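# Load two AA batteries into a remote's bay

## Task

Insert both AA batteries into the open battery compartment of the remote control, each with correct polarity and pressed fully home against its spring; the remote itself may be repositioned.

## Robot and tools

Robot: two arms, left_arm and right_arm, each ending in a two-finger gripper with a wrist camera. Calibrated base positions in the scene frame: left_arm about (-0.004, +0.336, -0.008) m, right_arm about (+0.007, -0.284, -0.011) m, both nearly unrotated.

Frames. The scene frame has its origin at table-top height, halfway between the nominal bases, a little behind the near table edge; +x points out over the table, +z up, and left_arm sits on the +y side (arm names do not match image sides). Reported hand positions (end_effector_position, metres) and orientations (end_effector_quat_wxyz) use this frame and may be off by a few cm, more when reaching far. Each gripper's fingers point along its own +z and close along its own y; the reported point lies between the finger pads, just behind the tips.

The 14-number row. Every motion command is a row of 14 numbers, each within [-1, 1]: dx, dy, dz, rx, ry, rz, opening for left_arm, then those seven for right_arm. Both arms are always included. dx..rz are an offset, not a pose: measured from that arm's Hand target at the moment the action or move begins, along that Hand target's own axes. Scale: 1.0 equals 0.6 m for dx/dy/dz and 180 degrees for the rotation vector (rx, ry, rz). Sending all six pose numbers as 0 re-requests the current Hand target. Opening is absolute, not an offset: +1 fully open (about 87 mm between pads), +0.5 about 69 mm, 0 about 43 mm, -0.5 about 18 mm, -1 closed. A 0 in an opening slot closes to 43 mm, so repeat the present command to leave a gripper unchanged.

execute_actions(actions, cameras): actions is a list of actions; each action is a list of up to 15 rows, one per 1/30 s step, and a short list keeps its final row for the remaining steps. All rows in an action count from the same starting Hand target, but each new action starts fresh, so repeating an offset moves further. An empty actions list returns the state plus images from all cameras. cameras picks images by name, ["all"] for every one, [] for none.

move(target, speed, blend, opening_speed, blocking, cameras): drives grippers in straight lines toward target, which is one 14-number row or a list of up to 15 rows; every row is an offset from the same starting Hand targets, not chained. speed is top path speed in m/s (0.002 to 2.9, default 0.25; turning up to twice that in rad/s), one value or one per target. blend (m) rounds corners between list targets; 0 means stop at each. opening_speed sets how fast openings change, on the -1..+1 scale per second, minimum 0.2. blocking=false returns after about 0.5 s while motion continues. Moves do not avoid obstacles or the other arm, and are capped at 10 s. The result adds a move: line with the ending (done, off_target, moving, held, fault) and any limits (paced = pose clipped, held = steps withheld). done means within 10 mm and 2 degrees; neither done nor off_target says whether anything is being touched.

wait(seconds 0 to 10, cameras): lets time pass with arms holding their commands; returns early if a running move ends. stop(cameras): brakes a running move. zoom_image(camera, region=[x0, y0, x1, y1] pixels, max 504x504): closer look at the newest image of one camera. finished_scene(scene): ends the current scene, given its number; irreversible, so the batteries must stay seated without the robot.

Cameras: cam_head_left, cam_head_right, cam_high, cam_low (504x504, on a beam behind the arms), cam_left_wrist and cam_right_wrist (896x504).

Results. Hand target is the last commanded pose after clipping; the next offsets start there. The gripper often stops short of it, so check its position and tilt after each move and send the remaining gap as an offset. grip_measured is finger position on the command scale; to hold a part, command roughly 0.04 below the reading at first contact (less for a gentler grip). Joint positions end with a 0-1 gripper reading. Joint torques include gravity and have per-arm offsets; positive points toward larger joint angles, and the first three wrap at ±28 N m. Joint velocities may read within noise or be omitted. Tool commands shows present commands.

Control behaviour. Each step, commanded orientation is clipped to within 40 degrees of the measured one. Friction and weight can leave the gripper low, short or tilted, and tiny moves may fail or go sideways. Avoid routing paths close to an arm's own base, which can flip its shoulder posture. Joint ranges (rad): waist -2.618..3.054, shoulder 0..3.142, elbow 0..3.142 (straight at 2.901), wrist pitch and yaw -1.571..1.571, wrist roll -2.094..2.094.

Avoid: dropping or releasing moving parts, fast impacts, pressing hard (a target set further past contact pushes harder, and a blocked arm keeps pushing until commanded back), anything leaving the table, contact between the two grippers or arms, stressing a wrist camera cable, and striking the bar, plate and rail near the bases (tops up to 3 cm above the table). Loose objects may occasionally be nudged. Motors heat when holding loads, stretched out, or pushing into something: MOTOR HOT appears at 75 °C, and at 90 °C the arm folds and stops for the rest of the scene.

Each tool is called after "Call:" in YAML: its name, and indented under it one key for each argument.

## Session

Call:
execute_actions:
  actions: []
  cameras: ["all"]

Scene clock: 0.00 s.
left_arm: end_effector_position=(+0.3686, +0.3694, +0.0288) grip_measured=+1.000 end_effector_quat_wxyz=(+0.529, -0.055, +0.841, +0.101) | right_arm: end_effector_position=(+0.3946, -0.2619, +0.0279) grip_measured=+1.000 end_effector_quat_wxyz=(+0.532, -0.036, +0.846, +0.009)
Joint positions: left_arm=[-0.053 1.569 0.41 0.701 -0.289 0.022 1] | right_arm=[0.024 1.567 0.455 0.662 -0.008 -0.021 1]
Joint velocities: within noise
Joint torques (N m): no reading
Motor temperatures (°C): left_arm=[27 33 31 28 28 24 27] | right_arm=[23 28 35 25 26 26 26]
Heat: left arm: 33 °C; right arm: 35 °C.
Hand target: left_arm +0.3754, +0.3673, +0.0391; +0.543, -0.057, +0.832, +0.098 | right_arm +0.4044, -0.2639, +0.0444; +0.554, -0.034, +0.832, +0.006
Tool commands: left_gripper/opening=+1.0 right_gripper/opening=+1.0

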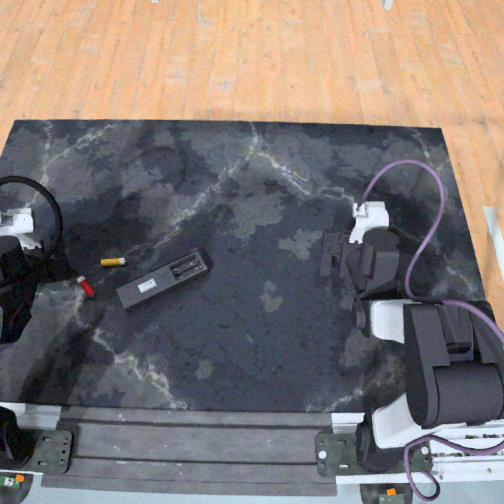

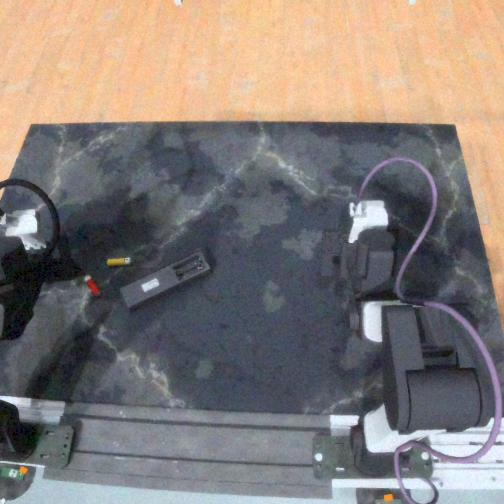

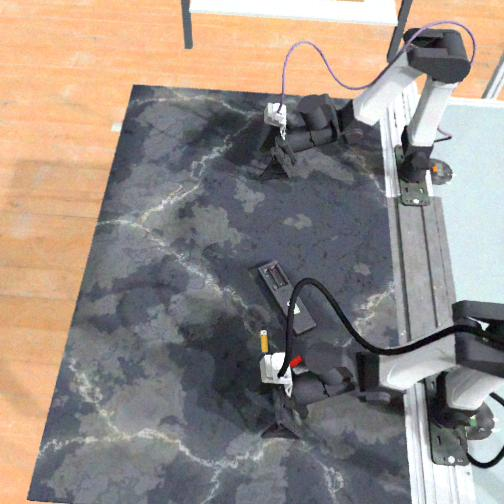

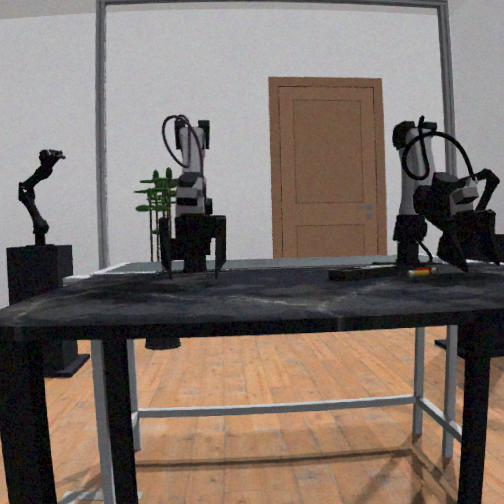

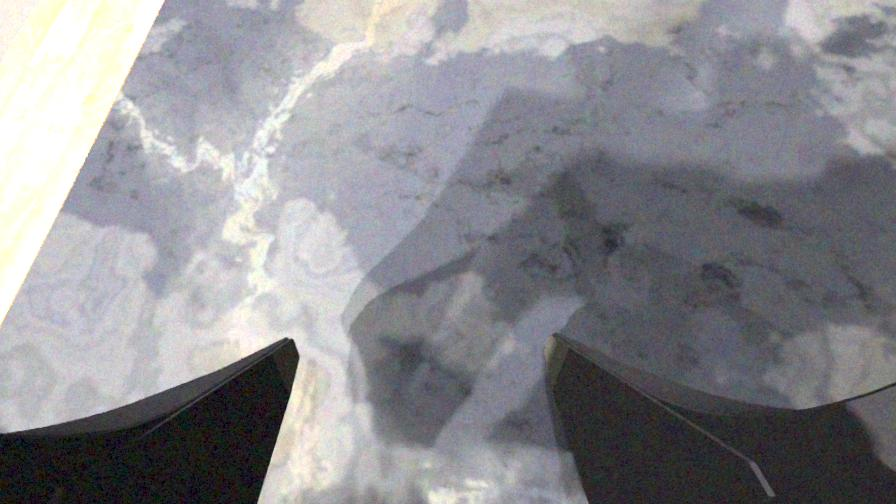

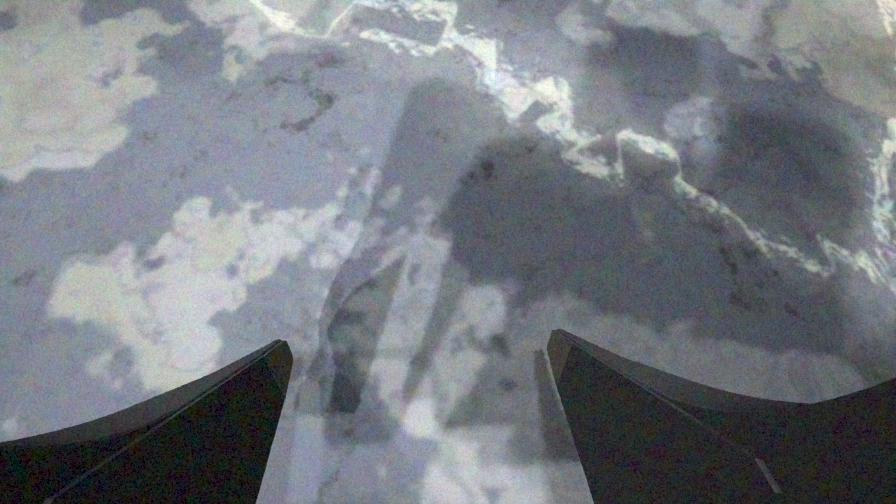

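Call:
move:
  target: [-0.0592,-0.3542,-0.1587,0.1758,0.3379,0.2698,0.35,0,0,0,0,0,0,0.3]
  speed: 0.3
  cameras: ["cam_left_wrist", "cam_head_left"]

Call:
zoom_image:
  camera: "cam_head_left"
  region: [60, 230, 230, 330]

Scene clock: 76.83 s.
left_arm: end_effector_position=(+0.3434, +0.1459, +0.0809) grip_measured=+0.350 end_effector_quat_wxyz=(-0.033, +0.356, +0.933, +0.051) | right_arm: end_effector_position=(+0.3946, -0.2619, +0.0279) grip_measured=+0.300 end_effector_quat_wxyz=(+0.532, -0.036, +0.846, +0.009)
Joint positions: left_arm=[-0.57 2.412 2.293 -1.566 -0.105 0.155 0.675] | right_arm=[0.024 1.567 0.455 0.662 -0.008 -0.021 0.65]
Joint torques (N m): left_arm=[-0.43 -11.06 10.5 0.06 0.08 0.21] | right_arm=[0.28 -5.89 6.39 2.26 -0.08 0.01]
Motor temperatures (°C): left_arm=[27 38 35 35 28 24 27] | right_arm=[23 30 37 31 26 26 26]
Heat: left arm: 38 °C; right arm: 37 °C.
Hand target: left_arm +0.3473, +0.1384, +0.0874; -0.023, +0.369, +0.928, +0.046 | right_arm +0.4044, -0.2639, +0.0444; +0.554, -0.034, +0.832, +0.006
Off the commanded pose: left_arm 0.011 m, 2 deg | right_arm 0.019 m, 3 deg.
joint sent to its limit (left arm) — joint 4 (wrist pitch), lower limit. The joint targets are off in position, not in orientation.
move: off_target (left_arm, right_arm)
Images, in order (width x height): cam_head_left 504x504, cam_left_wrist 896x504.

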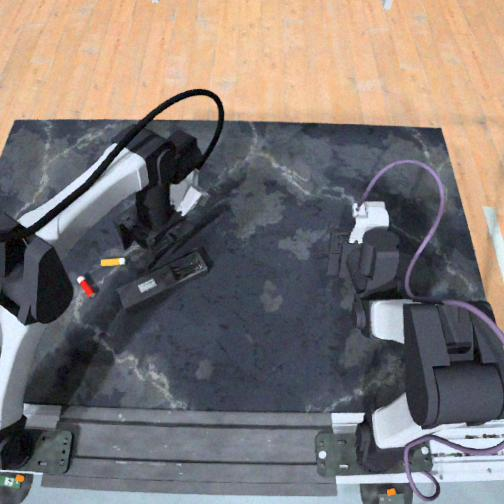

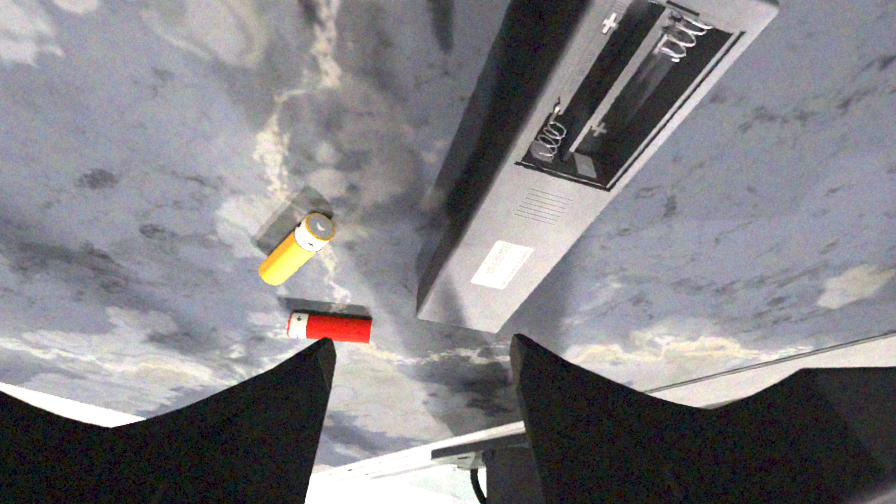

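Scaled by 2.965 from the camera's 504x504 image, which has a finer 720x720 frame.

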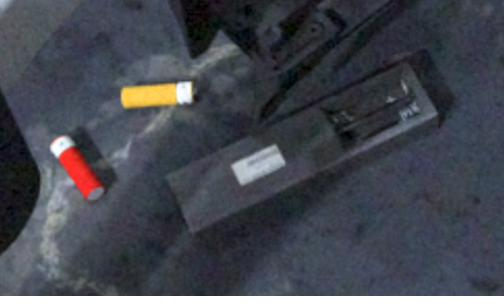

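Call:
move:
  target: [0.0648,-0.0376,0.0484,0,-0.0244,0.082,0.5,0,0,0,0,0,0,0.3]
  speed: 0.25
  cameras: ["cam_left_wrist"]

Scene clock: 132.40 s.
left_arm: end_effector_position=(+0.2990, +0.1585, +0.0485) grip_measured=+0.500 end_effector_quat_wxyz=(-0.024, +0.475, +0.879, +0.035) | right_arm: end_effector_position=(+0.3946, -0.2619, +0.0279) grip_measured=+0.300 end_effector_quat_wxyz=(+0.532, -0.036, +0.846, +0.009)
Joint positions: left_arm=[-0.619 2.145 1.727 -1.238 -0.082 0.372 0.75] | right_arm=[0.024 1.567 0.455 0.662 -0.008 -0.021 0.65]
Joint torques (N m): left_arm=[-0.31 -13.45 5.74 0.4 0.11 0.21] | right_arm=[0.24 -5.89 6.42 2.26 -0.07 0.01]
Motor temperatures (°C): left_arm=[27 51 41 31 28 24 27] | right_arm=[23 31 37 33 26 26 26]
Heat: left arm: 51 °C; right arm: 37 °C.
Hand target: left_arm +0.3033, +0.1517, +0.0600; +0.006, +0.487, +0.873, +0.028 | right_arm +0.4044, -0.2639, +0.0444; +0.554, -0.034, +0.832, +0.006
Off the commanded pose: left_arm 0.014 m, 4 deg | right_arm 0.019 m, 3 deg.
move: off_target (left_arm, right_arm)
Images, in order (width x height): cam_left_wrist 896x504.

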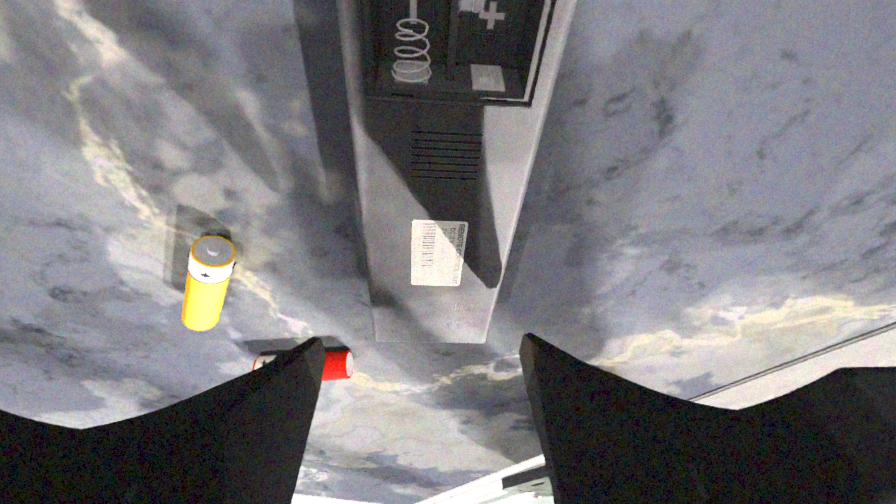

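Call:
move:
  target:
    - [0.006,-0.0117,0.04,0,-0.0167,0.0133,0.5,0,0,0,0,0,0,0.3]
    - [0.0067,-0.0127,0.0633,0,-0.0167,0.0133,0.5,0,0,0,0,0,0,0.3]
  speed: [0.15,0.08]
  blend: [0.005,0]
  cameras: ["cam_left_wrist"]

Scene clock: 154.97 s.
left_arm: end_effector_position=(+0.2891, +0.1641, +0.0129) grip_measured=+0.500 end_effector_quat_wxyz=(-0.007, +0.494, +0.869, +0.027) | right_arm: end_effector_position=(+0.3946, -0.2619, +0.0279) grip_measured=+0.300 end_effector_quat_wxyz=(+0.532, -0.036, +0.846, +0.009)
Joint positions: left_arm=[-0.619 2.095 1.512 -1.037 -0.07 0.416 0.75] | right_arm=[0.024 1.567 0.455 0.662 -0.008 -0.021 0.65]
Joint torques (N m): left_arm=[-0.46 -12.59 5.55 0.62 0.13 0.2] | right_arm=[0.25 -5.87 6.41 2.26 -0.07 0.01]
Heat: left arm: 50 °C; right arm: 38 °C.
Hand target: left_arm +0.2962, +0.1527, +0.0217; +0.029, +0.506, +0.862, +0.015 | right_arm +0.4044, -0.2639, +0.0444; +0.554, -0.034, +0.832, +0.006
Off the commanded pose: left_arm 0.016 m, 5 deg | right_arm 0.019 m, 3 deg.
move: off_target (left_arm, right_arm)
Images, in order (width x height): cam_left_wrist 896x504.

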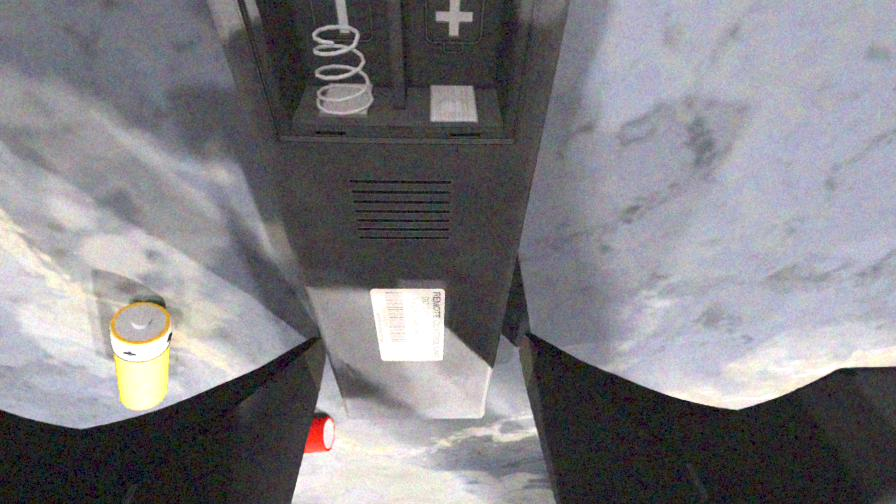

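Call:
move:
  target: [0,0,0,0,0,0,0.02,0,0,0,0,0,0,0.3]
  opening_speed: 0.7
  speed: 0.1
  cameras: []

Scene clock: 162.00 s.
left_arm: end_effector_position=(+0.2889, +0.1620, +0.0124) grip_measured=+0.089 end_effector_quat_wxyz=(-0.005, +0.494, +0.869, +0.021) | right_arm: end_effector_position=(+0.3946, -0.2619, +0.0279) grip_measured=+0.300 end_effector_quat_wxyz=(+0.532, -0.036, +0.846, +0.009)
Joint positions: left_arm=[-0.619 2.095 1.512 -1.032 -0.059 0.416 0.544] | right_arm=[0.024 1.567 0.455 0.662 -0.008 -0.021 0.65]
Joint torques (N m): left_arm=[-0.44 -12.6 5.5 0.59 0.1 0.21] | right_arm=[0.29 -5.86 6.38 2.25 -0.08 0.01]
Heat: left arm: 51 °C; right arm: 38 °C.
Hand target: left_arm +0.2962, +0.1527, +0.0217; +0.029, +0.506, +0.862, +0.015 | right_arm +0.4044, -0.2639, +0.0444; +0.554, -0.034, +0.832, +0.006
Off the commanded pose: left_arm 0.015 m, 4 deg | right_arm 0.019 m, 3 deg.
move: off_target (left_arm, right_arm)
No camera images: "cameras" was empty.

Call:
move:
  target: [-0.1662,-0.276,-0.01,0,0,-0.589,0.02,0,0,0,0,0,0,0.3]
  speed: 0.2
  cameras: ["cam_left_wrist", "cam_head_left"]

Scene clock: 181.20 s.
left_arm: end_effector_position=(+0.1942, -0.0024, +0.0136) grip_measured=+0.085 end_effector_quat_wxyz=(+0.023, -0.375, +0.927, +0.004) | right_arm: end_effector_position=(+0.3946, -0.2619, +0.0279) grip_measured=+0.300 end_effector_quat_wxyz=(+0.532, -0.036, +0.846, +0.009)
Joint positions: left_arm=[-0.963 2.104 1.536 -1.034 -0.055 -1.73 0.543] | right_arm=[0.024 1.567 0.455 0.662 -0.008 -0.021 0.65]
Joint torques (N m): left_arm=[-0.38 -8.9 10.22 0.21 -0.12 -0.18] | right_arm=[0.29 -5.89 6.39 2.26 -0.07 0.01]
Heat: left arm: 51 °C; right arm: 38 °C.
Hand target: left_arm +0.2001, -0.0152, +0.0219; +0.030, -0.384, +0.923, -0.014 | right_arm +0.4044, -0.2639, +0.0444; +0.554, -0.034, +0.832, +0.006
Off the commanded pose: left_arm 0.016 m, 2 deg | right_arm 0.019 m, 3 deg.
move: off_target (left_arm, right_arm)
Images, in order (width x height): cam_head_left 504x504, cam_left_wrist 896x504.

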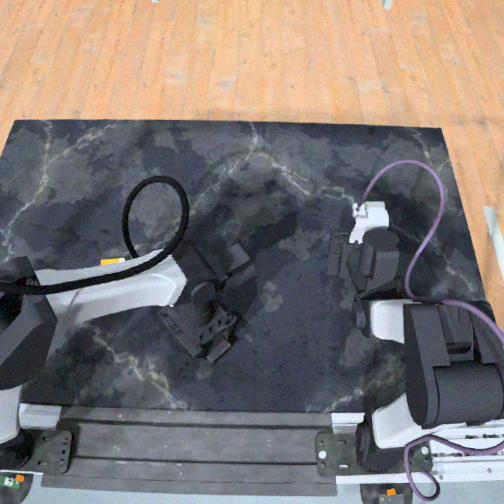

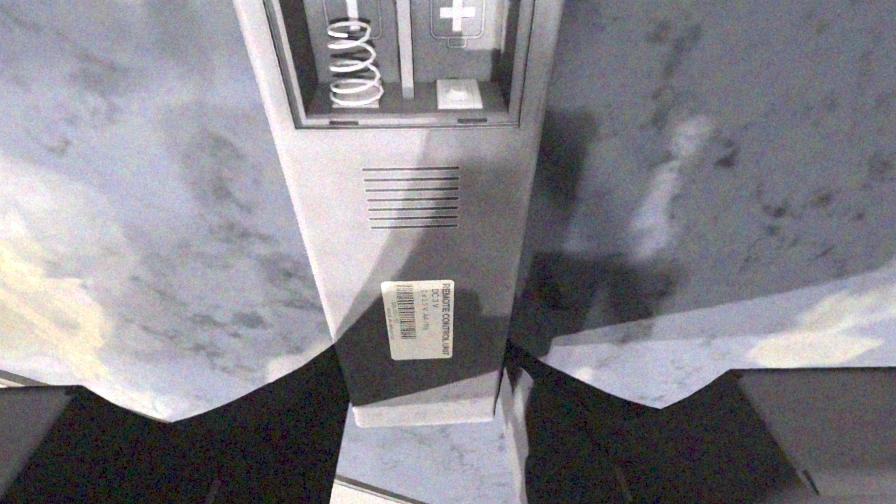

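Call:
move:
  target:
    - [0,0,0,0,0,0,0.35,0,0,0,0,0,0,0.5]
    - [0.0057,0,-0.1665,0,0,0,0.35,0,0,0,0,0,0,0.5]
    - [-0.475,0.173,-0.1315,0,-0.01,0.022,0.0,0.0743,0.442,-0.36,-0.1696,0.1455,-0.1251,0.5]
  speed: [0.1,0.2,0.3]
  blend: [0,0.03,0]
  cameras: ["cam_left_wrist", "cam_right_wrist"]

Scene clock: 213.03 s.
left_arm: end_effector_position=(+0.3076, +0.2658, +0.1012) grip_measured=+0.000 end_effector_quat_wxyz=(+0.020, -0.364, +0.931, +0.008) | right_arm: end_effector_position=(+0.1631, -0.0212, +0.0638) grip_measured=+0.500 end_effector_quat_wxyz=(+0.299, -0.353, +0.881, +0.102)
Joint positions: left_arm=[-0.166 1.851 1.559 -1.272 -0.064 -0.909 0.5] | right_arm=[1.105 1.312 0.806 -0.46 0.247 0.3 0.75]
Joint torques (N m): left_arm=[-0.47 -7.54 10.11 0.54 -0.04 0.17] | right_arm=[0.51 -3.07 10.32 1.36 0.22 0.17]
Heat: left arm: 50 °C; right arm: 39 °C.
Hand target: left_arm +0.3217, +0.2605, +0.1081; +0.045, -0.352, +0.935, -0.007 | right_arm +0.1716, -0.0118, +0.0795; +0.317, -0.335, +0.881, +0.108
Off the commanded pose: left_arm 0.017 m, 4 deg | right_arm 0.020 m, 3 deg.
move: off_target (left_arm, right_arm); target 3's new opening was sent with left_arm's hand 0.017 m and 4 deg from that target
Images, in order (width x height): cam_left_wrist 896x504, cam_right_wrist 896x504.

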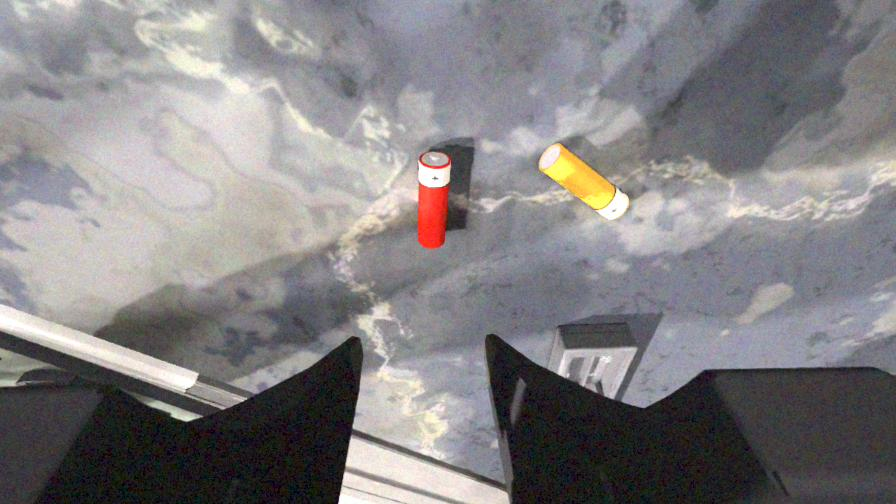

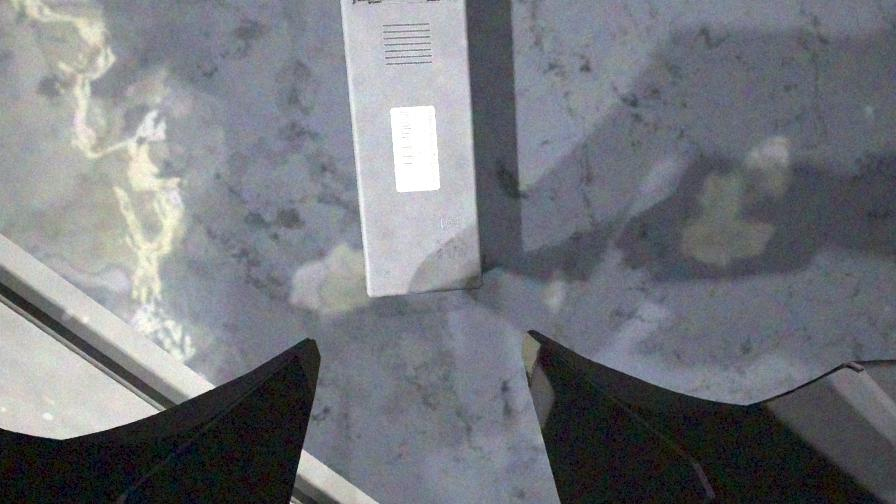

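Call:
move:
  target:
    - [-0.039,0.002,0.1,0,0.1028,0.005,0.0,0.015,0.002,0.1199,-0.0105,0,-0.013,0.5]
    - [-0.039,0.002,0.1,0,0.1028,0.005,0.0,0.015,0.002,0.1199,-0.0105,0,-0.013,0.02]
  speed: 0.12
  opening_speed: 0.8
  cameras: ["cam_left_wrist", "cam_right_wrist"]

Scene clock: 250.80 s.
left_arm: end_effector_position=(+0.3362, +0.2815, +0.0416) grip_measured=+0.000 end_effector_quat_wxyz=(-0.115, -0.349, +0.929, -0.050) | right_arm: end_effector_position=(+0.1937, +0.0067, +0.0166) grip_measured=+0.081 end_effector_quat_wxyz=(+0.299, -0.359, +0.878, +0.104)
Joint positions: left_arm=[-0.013 2.187 1.737 -1.314 0.145 -0.721 0.5] | right_arm=[1.045 1.544 0.795 -0.203 0.205 0.237 0.541]
Joint torques (N m): left_arm=[-0.01 -9.7 10.21 -0.09 0.21 0.18] | right_arm=[-0.17 -4.31 5.09 2.13 -0.09 -0.11]
Motor temperatures (°C): left_arm=[27 47 41 30 28 24 27] | right_arm=[23 30 44 34 26 26 26]
Heat: left arm: 47 °C; right arm: 44 °C.
Hand target: left_arm +0.3437, +0.2780, +0.0502; -0.106, -0.339, +0.932, -0.063 | right_arm +0.2006, +0.0134, +0.0180; +0.314, -0.358, +0.872, +0.116
Off the commanded pose: left_arm 0.012 m, 2 deg | right_arm 0.010 m, 2 deg.
move: off_target (left_arm)
Images, in order (width x height): cam_left_wrist 896x504, cam_right_wrist 896x504.

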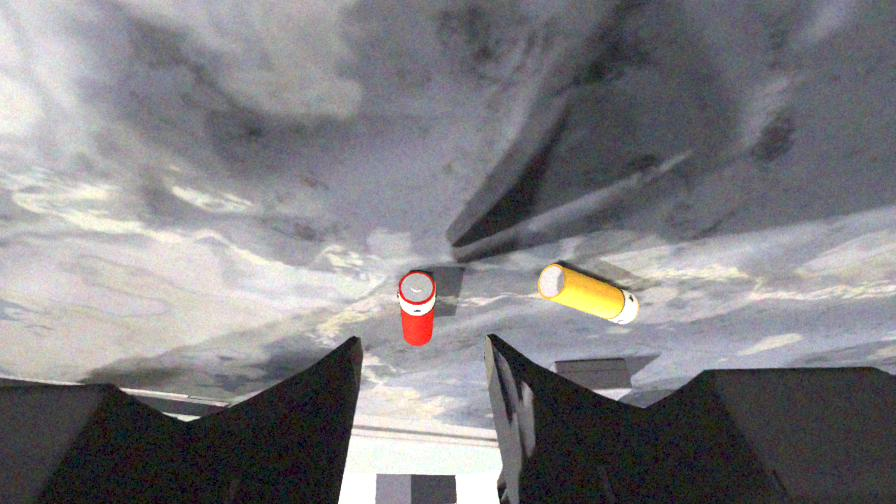

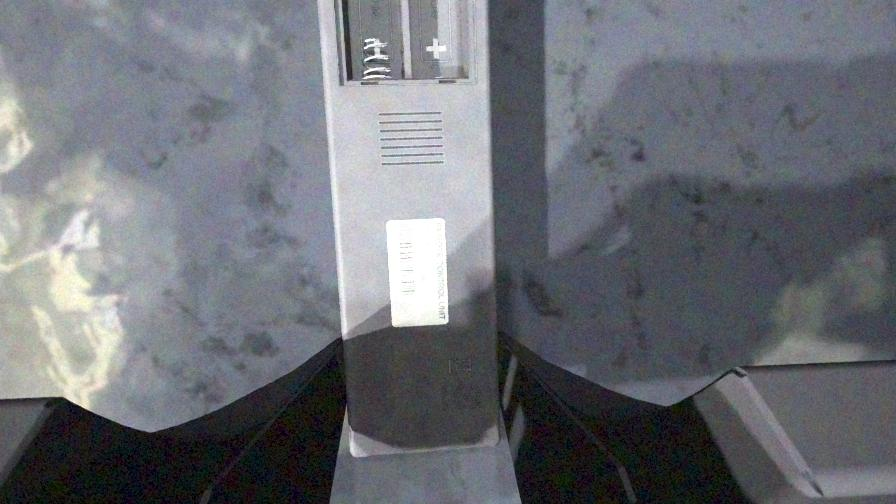

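Call:
move:
  target:
    - [0.015,0.0112,0.0573,0,0,0,0.0,0,0,0,0,0,0,0.02]
    - [0.015,0.0112,0.0573,0,0,0,-0.69,0,0,0,0,0,0,0.02]
  speed: 0.1
  opening_speed: 0.7
  cameras: ["cam_left_wrist"]

Scene clock: 275.87 s.
left_arm: end_effector_position=(+0.3212, +0.2771, +0.0109) grip_measured=-0.594 end_effector_quat_wxyz=(-0.128, -0.347, +0.928, -0.049) | right_arm: end_effector_position=(+0.1937, +0.0067, +0.0166) grip_measured=+0.081 end_effector_quat_wxyz=(+0.299, -0.359, +0.878, +0.104)
Joint positions: left_arm=[-0.019 2.187 1.601 -1.203 0.154 -0.721 0.203] | right_arm=[1.045 1.544 0.795 -0.203 0.205 0.237 0.541]
Joint torques (N m): left_arm=[-0.72 -12.42 5.29 0.15 0.14 0.03] | right_arm=[-0.17 -4.33 5.11 2.13 -0.08 -0.11]
Heat: left arm: 50 °C; right arm: 41 °C.
Hand target: left_arm +0.3273, +0.2710, +0.0187; -0.106, -0.339, +0.932, -0.063 | right_arm +0.2006, +0.0134, +0.0180; +0.314, -0.358, +0.872, +0.116
Off the commanded pose: left_arm 0.012 m, 3 deg | right_arm 0.010 m, 2 deg.
move: off_target (left_arm); target 2's new opening was sent with left_arm's hand 0.012 m and 3 deg from that target
Images, in order (width x height): cam_left_wrist 896x504.

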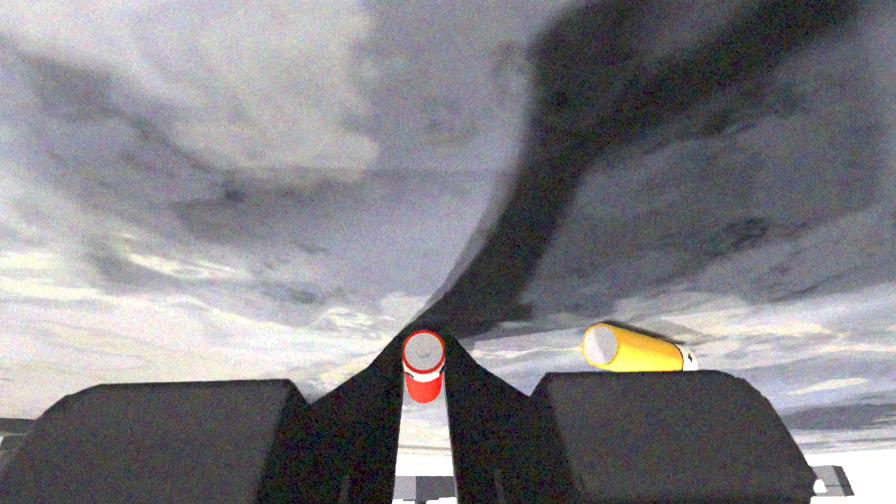

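Call:
move:
  target:
    - [0,0,0,0,0,0,-0.4,0,0,0,0,0,0,0.02]
    - [-0.0095,0,-0.017,0,0,0,-0.4,0,0,0,0,0,0,0.02]
    - [-0.0095,0,-0.017,0,0,0,-0.69,0,0,0,0,0,0,0.02]
  speed: 0.1
  opening_speed: 0.7
  cameras: ["cam_left_wrist"]

Scene clock: 296.70 s.
left_arm: end_effector_position=(+0.3231, +0.2772, +0.0129) grip_measured=-0.595 end_effector_quat_wxyz=(-0.126, -0.348, +0.928, -0.052) | right_arm: end_effector_position=(+0.1937, +0.0067, +0.0166) grip_measured=+0.081 end_effector_quat_wxyz=(+0.299, -0.359, +0.878, +0.104)
Joint positions: left_arm=[-0.018 2.187 1.61 -1.207 0.157 -0.721 0.202] | right_arm=[1.045 1.544 0.795 -0.203 0.205 0.237 0.541]
Joint torques (N m): left_arm=[0.16 -11.52 9.8 -0.12 0.08 0.16] | right_arm=[-0.17 -4.3 5.09 2.14 -0.08 -0.11]
Motor temperatures (°C): left_arm=[27 54 41 30 28 24 28] | right_arm=[23 30 40 37 26 26 27]
Heat: left arm: 54 °C; right arm: 40 °C.
Hand target: left_arm +0.3332, +0.2765, +0.0272; -0.106, -0.339, +0.932, -0.063 | right_arm +0.2006, +0.0134, +0.0180; +0.314, -0.358, +0.872, +0.116
Off the commanded pose: left_arm 0.018 m, 3 deg | right_arm 0.010 m, 2 deg.
move: off_target (left_arm); target 3's new opening was sent with left_arm's hand 0.018 m and 3 deg from that target
Images, in order (width x height): cam_left_wrist 896x504.

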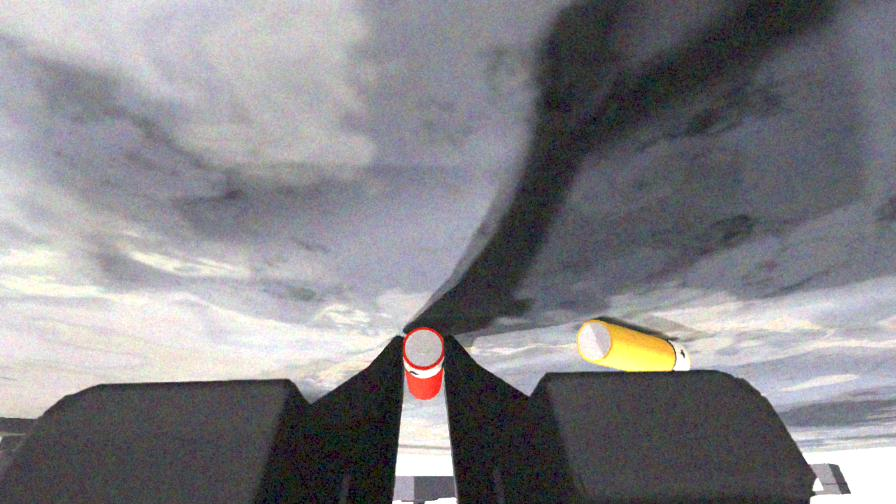

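Call:
move:
  target:
    - [0,0,0,0,0,0,-0.4,0,0,0,0,0,0,0.02]
    - [0.012,0,-0.0485,0,0,0,-0.4,0,0,0,0,0,0,0.02]
    - [0,0,0,0,0,0,-0.4,0,0,0,0,0,0,0.02]
    - [0,0,0,0,0,0,-0.69,0,0,0,0,0,0,0.02]
  speed: 0.12
  blend: [0,0.003,0,0]
  opening_speed: 0.7
  cameras: ["cam_left_wrist"]

Scene clock: 306.83 s.
left_arm: end_effector_position=(+0.3307, +0.2775, +0.0267) grip_measured=-0.690 end_effector_quat_wxyz=(-0.115, -0.347, +0.929, -0.056) | right_arm: end_effector_position=(+0.1937, +0.0067, +0.0166) grip_measured=+0.081 end_effector_quat_wxyz=(+0.299, -0.359, +0.878, +0.104)
Joint positions: left_arm=[-0.018 2.176 1.658 -1.241 0.157 -0.721 0.155] | right_arm=[1.045 1.544 0.795 -0.203 0.205 0.237 0.541]
Joint torques (N m): left_arm=[0.18 -10.55 5.38 0.14 0.08 0.16] | right_arm=[-0.18 -4.33 5.12 2.14 -0.08 -0.11]
Motor temperatures (°C): left_arm=[27 55 41 30 28 24 28] | right_arm=[23 30 40 38 26 26 28]
Heat: left arm: 55 °C; right arm: 40 °C.
Hand target: left_arm +0.3332, +0.2765, +0.0272; -0.106, -0.339, +0.932, -0.063 | right_arm +0.2006, +0.0134, +0.0180; +0.314, -0.358, +0.872, +0.116
Off the commanded pose: left_arm 0.003 m, 2 deg | right_arm 0.010 m, 2 deg.
move: done
Images, in order (width x height): cam_left_wrist 896x504.

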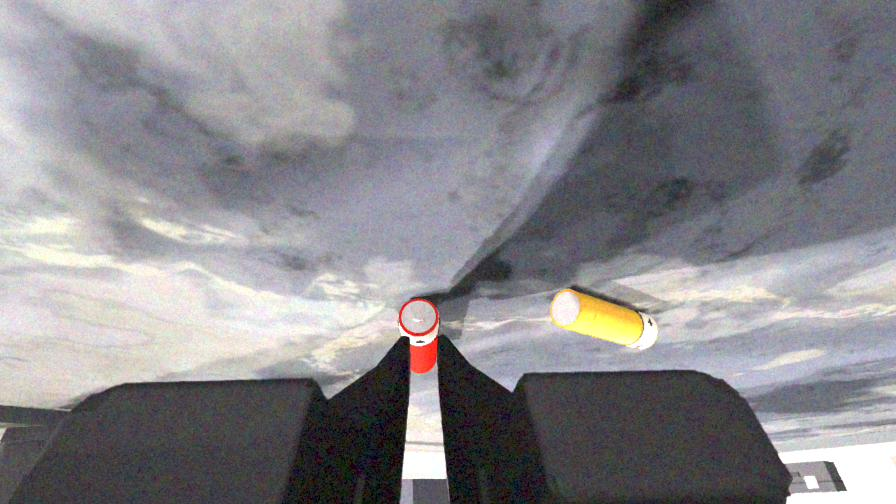

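Call:
move:
  target:
    - [0,0,0,0,0,0,-0.4,0,0,0,0,0,0,0.02]
    - [0.001,0.0025,0.0158,0,0,0,-0.4,0,0,0,0,0,0,0.02]
  speed: 0.1
  opening_speed: 0.7
  cameras: []

Scene clock: 320.70 s.
left_arm: end_effector_position=(+0.3276, +0.2772, +0.0171) grip_measured=-0.400 end_effector_quat_wxyz=(-0.116, -0.347, +0.929, -0.056) | right_arm: end_effector_position=(+0.1937, +0.0067, +0.0166) grip_measured=+0.081 end_effector_quat_wxyz=(+0.299, -0.359, +0.878, +0.104)
Joint positions: left_arm=[-0.018 2.176 1.618 -1.203 0.157 -0.721 0.3] | right_arm=[1.045 1.544 0.795 -0.203 0.205 0.237 0.541]
Joint torques (N m): left_arm=[-0.01 -10.54 5.35 0.14 0.09 0.14] | right_arm=[-0.17 -4.34 5.12 2.14 -0.08 -0.1]
Motor temperatures (°C): left_arm=[27 56 41 30 28 24 27] | right_arm=[23 30 39 38 26 26 28]
Heat: left arm: 56 °C; right arm: 39 °C.
Hand target: left_arm +0.3303, +0.2754, +0.0181; -0.106, -0.339, +0.932, -0.063 | right_arm +0.2006, +0.0134, +0.0180; +0.314, -0.358, +0.872, +0.116
Off the commanded pose: left_arm 0.003 m, 2 deg | right_arm 0.010 m, 2 deg.
move: done
No camera images: "cameras" was empty.

Call:
move:
  target:
    - [0.012,0,-0.05,0,0,0,-0.4,0,0,0,0,0,0,0.02]
    - [0.0042,0,-0.003,0,0,0,-0.4,0,0,0,0,0,0,0.02]
    - [0.0042,0,-0.003,0,0,0,-0.69,0,0,0,0,0,0,0.02]
  speed: 0.15
  blend: [0.002,0,0]
  opening_speed: 0.7
  cameras: ["cam_left_wrist"]

Scene clock: 334.00 s.
left_arm: end_effector_position=(+0.3264, +0.2772, +0.0172) grip_measured=-0.608 end_effector_quat_wxyz=(-0.117, -0.347, +0.929, -0.055) | right_arm: end_effector_position=(+0.1937, +0.0067, +0.0166) grip_measured=+0.081 end_effector_quat_wxyz=(+0.299, -0.359, +0.878, +0.104)
Joint positions: left_arm=[-0.018 2.175 1.615 -1.204 0.157 -0.721 0.196] | right_arm=[1.045 1.544 0.795 -0.203 0.205 0.237 0.541]
Joint torques (N m): left_arm=[-0.25 -11.11 5.31 0.12 0.09 0.11] | right_arm=[-0.18 -4.3 5.11 2.14 -0.08 -0.11]
Motor temperatures (°C): left_arm=[27 56 40 30 28 24 27] | right_arm=[23 30 39 38 26 26 28]
Heat: left arm: 56 °C; right arm: 39 °C.
Hand target: left_arm +0.3287, +0.2742, +0.0205; -0.106, -0.339, +0.932, -0.063 | right_arm +0.2006, +0.0134, +0.0180; +0.314, -0.358, +0.872, +0.116
Off the commanded pose: left_arm 0.005 m, 2 deg | right_arm 0.010 m, 2 deg.
move: done
Images, in order (width x height): cam_left_wrist 896x504.

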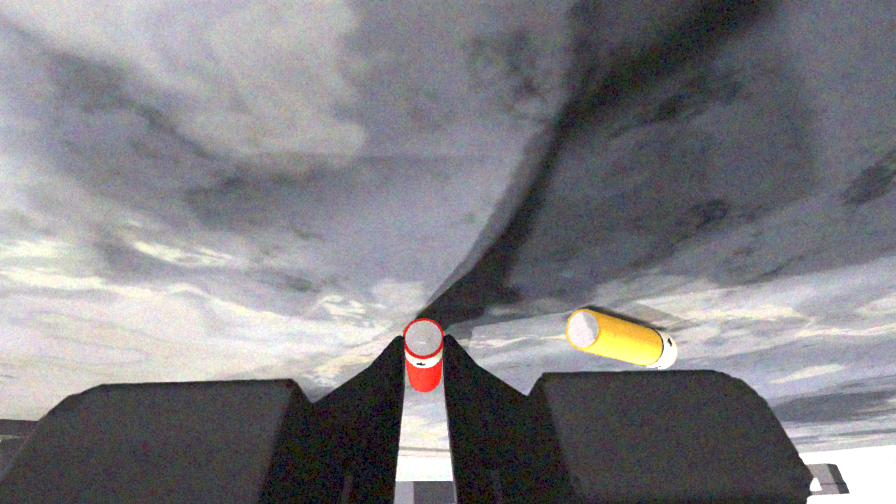

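Call:
move:
  target:
    - [0.03204, 0, -0.12943, 0, 0, 0, -0.69, 0, 0, 0, 0, 0, 0, 0.02]
    - [0.2377, -0.18535, -0.0519, 0.00667, 0, -0.02696, -0.69, 0, 0, 0, 0, 0, 0, 0.02]
  speed: [0.1, 0.22]
  blend: [0.02, 0]
  cameras: ["cam_left_wrist", "cam_low"]

Scene clock: 390.10 s.
left_arm: end_effector_position=(+0.2915, +0.1149, +0.0833) grip_measured=-0.608 end_effector_quat_wxyz=(-0.115, -0.372, +0.920, -0.049) | right_arm: end_effector_position=(+0.1937, +0.0067, +0.0166) grip_measured=+0.081 end_effector_quat_wxyz=(+0.299, -0.359, +0.878, +0.104)
Joint positions: left_arm=[-0.446 2.106 1.762 -1.337 0.212 -1.205 0.196] | right_arm=[1.045 1.544 0.795 -0.203 0.205 0.237 0.541]
Joint torques (N m): left_arm=[0.06 -10.17 8.14 0.28 0.18 -0.16] | right_arm=[-0.2 -4.33 5.14 2.13 -0.09 -0.11]
Heat: left arm: 54 °C; right arm: 39 °C.
Hand target: left_arm +0.2989, +0.1070, +0.0900; -0.105, -0.380, +0.917, -0.068 | right_arm +0.2006, +0.0134, +0.0180; +0.314, -0.358, +0.872, +0.116
Off the commanded pose: left_arm 0.013 m, 3 deg | right_arm 0.010 m, 2 deg.
move: off_target (left_arm)
Images, in order (width x height): cam_low 504x504, cam_left_wrist 896x504.

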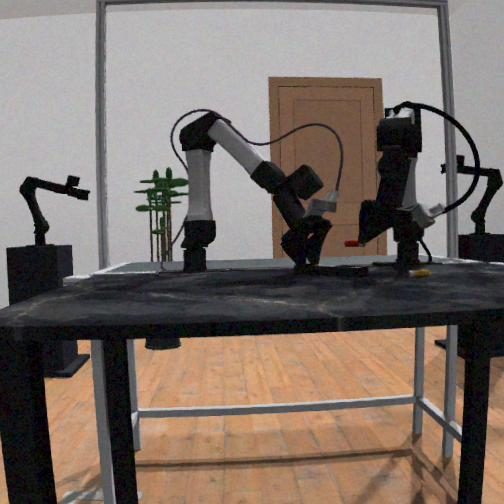

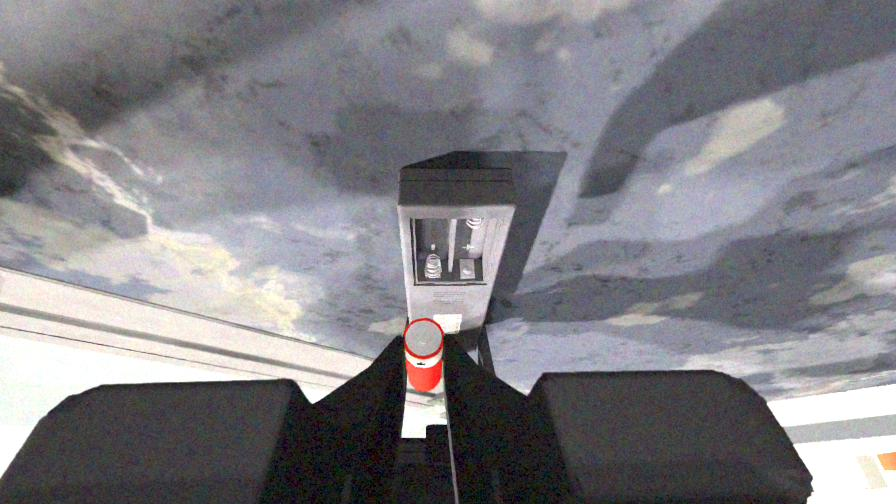

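Call:
zoom_image:
  camera: "cam_left_wrist"
  region: [380, 155, 540, 315]

Scaled by 3.150 from the camera's 896x504 image, which has a finer 1280x720 frame.

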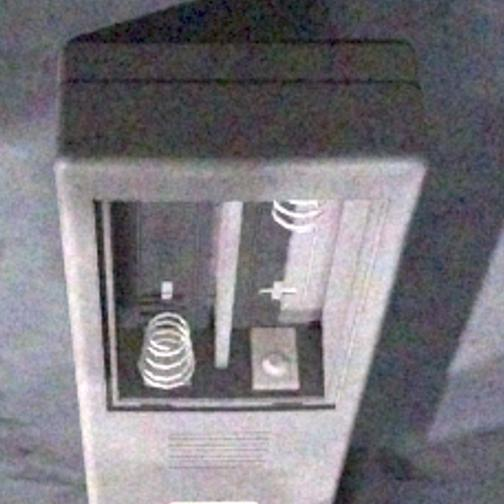

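Call:
move:
  target: [-0.01595, -0.005, 0.03602, 0, -0.08, 0, -0.69, -0.01554, 0, 0.01258, 0, 0, 0, 0.02]
  speed: 0.1
  cameras: ["cam_left_wrist", "cam_low"]

Scene clock: 442.20 s.
left_arm: end_effector_position=(+0.2994, +0.1118, +0.0536) grip_measured=-0.608 end_effector_quat_wxyz=(-0.014, -0.379, +0.925, +0.000) | right_arm: end_effector_position=(+0.2017, +0.0130, +0.0156) grip_measured=+0.081 end_effector_quat_wxyz=(+0.307, -0.358, +0.875, +0.107)
Joint positions: left_arm=[-0.535 2.089 1.674 -1.201 0.001 -1.31 0.196] | right_arm=[1.035 1.571 0.807 -0.167 0.204 0.223 0.541]
Joint torques (N m): left_arm=[-0.5 -13.16 5.81 0.41 -0.17 -0.16] | right_arm=[-0.29 -3.1 7.69 1.79 -0.14 -0.09]
Heat: left arm: 52 °C; right arm: 39 °C.
Hand target: left_arm +0.3045, +0.1070, +0.0669; +0.010, -0.385, +0.923, -0.020 | right_arm +0.2092, +0.0218, +0.0180; +0.314, -0.358, +0.872, +0.116
Off the commanded pose: left_arm 0.015 m, 4 deg | right_arm 0.012 m, 1 deg.
move: off_target (left_arm, right_arm)
Images, in order (width x height): cam_low 504x504, cam_left_wrist 896x504.

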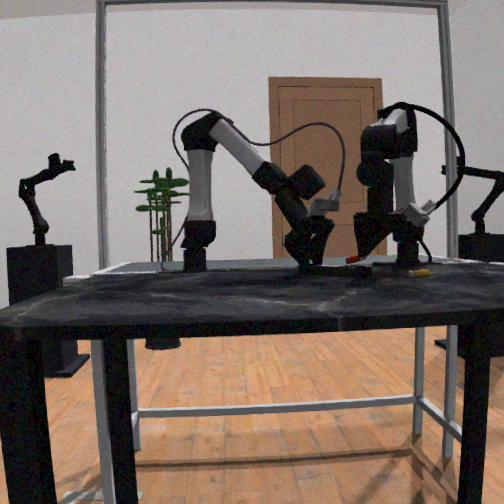

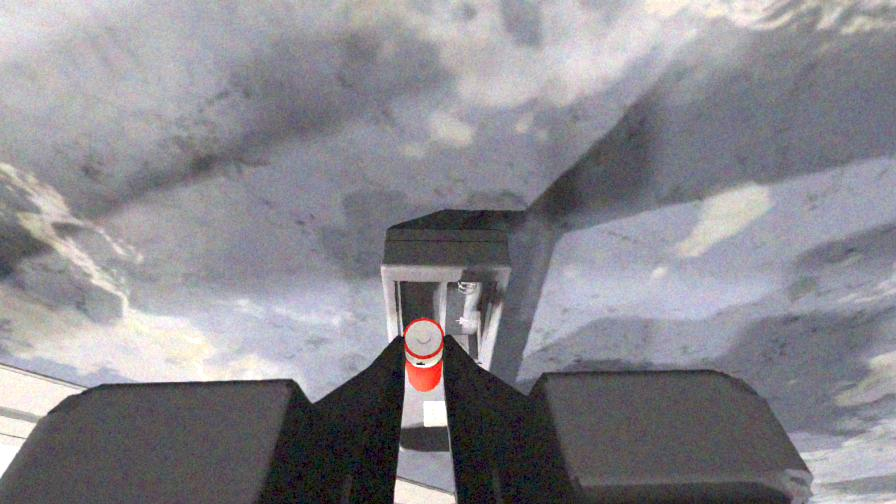

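Call:
zoom_image:
  camera: "cam_left_wrist"
  region: [370, 220, 530, 380]

Scaled by 3.150 from the camera's 896x504 image, which has a finer 1280x720 frame.

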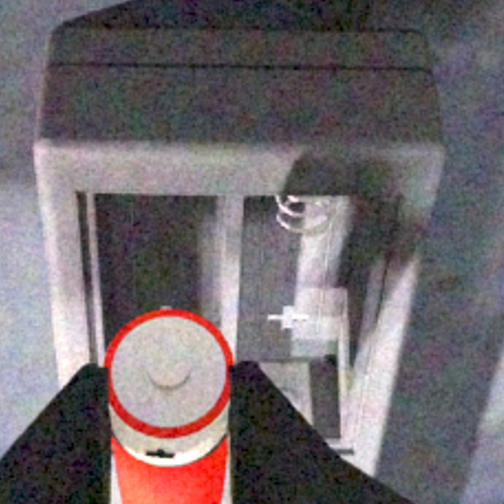

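Call:
move:
  target: [-0.02333, 0.00333, 0.01667, 0, 0, 0, -0.69, 0, 0, 0, 0, 0, 0, 0.02]
  speed: 0.06
  cameras: ["cam_left_wrist", "cam_low"]

Call:
zoom_image:
  camera: "cam_left_wrist"
  region: [370, 220, 530, 380]

Scene clock: 482.90 s.
left_arm: end_effector_position=(+0.3083, +0.1196, +0.0486) grip_measured=-0.608 end_effector_quat_wxyz=(-0.009, -0.391, +0.920, -0.005) | right_arm: end_effector_position=(+0.2017, +0.0130, +0.0156) grip_measured=+0.081 end_effector_quat_wxyz=(+0.307, -0.358, +0.875, +0.107)
Joint positions: left_arm=[-0.505 2.089 1.656 -1.169 -0.001 -1.308 0.196] | right_arm=[1.035 1.571 0.807 -0.167 0.204 0.223 0.541]
Joint torques (N m): left_arm=[0.06 -11.99 5.79 0.45 -0.16 0.16] | right_arm=[-0.29 -3.07 7.66 1.8 -0.13 -0.09]
Motor temperatures (°C): left_arm=[27 59 40 29 28 24 29] | right_arm=[23 30 41 35 26 26 29]
Heat: left arm: 59 °C; right arm: 41 °C.
Hand target: left_arm +0.3133, +0.1181, +0.0569; +0.010, -0.385, +0.923, -0.020 | right_arm +0.2092, +0.0218, +0.0180; +0.314, -0.358, +0.872, +0.116
Off the commanded pose: left_arm 0.010 m, 3 deg | right_arm 0.012 m, 1 deg.
move: off_target (left_arm, right_arm)
Images, in order (width x height): cam_low 504x504, cam_left_wrist 896x504.

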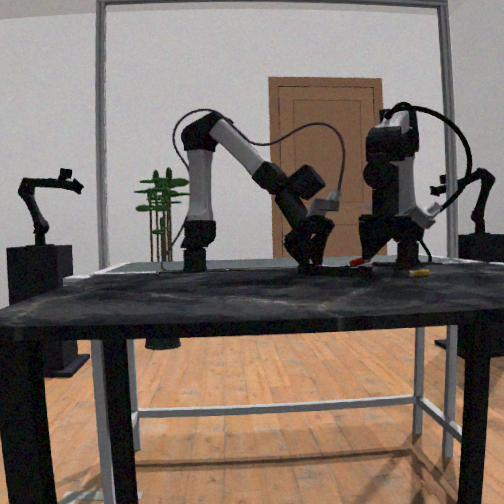

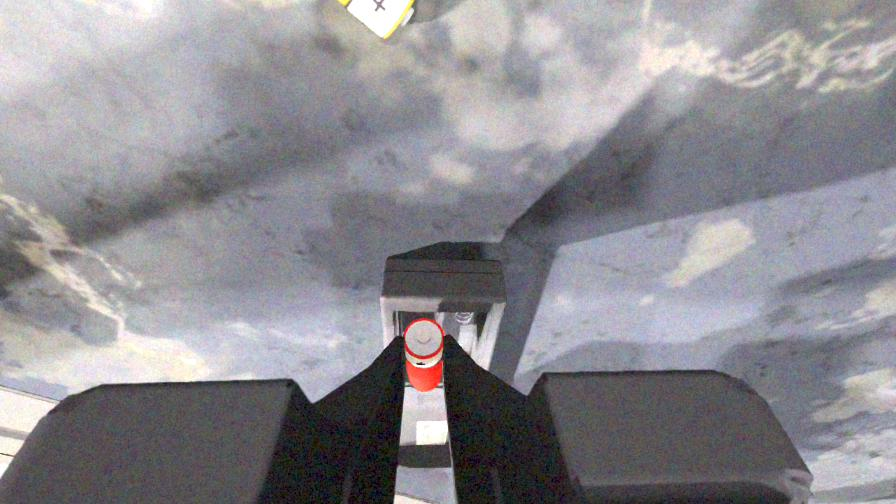

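Scaled by 3.150 from the camera's 896x504 image, which has a finer 1280x720 frame.

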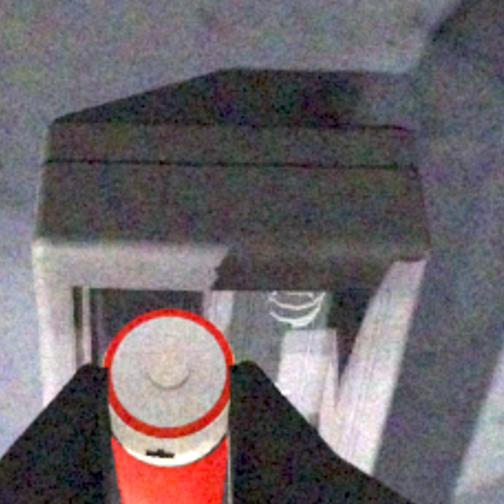

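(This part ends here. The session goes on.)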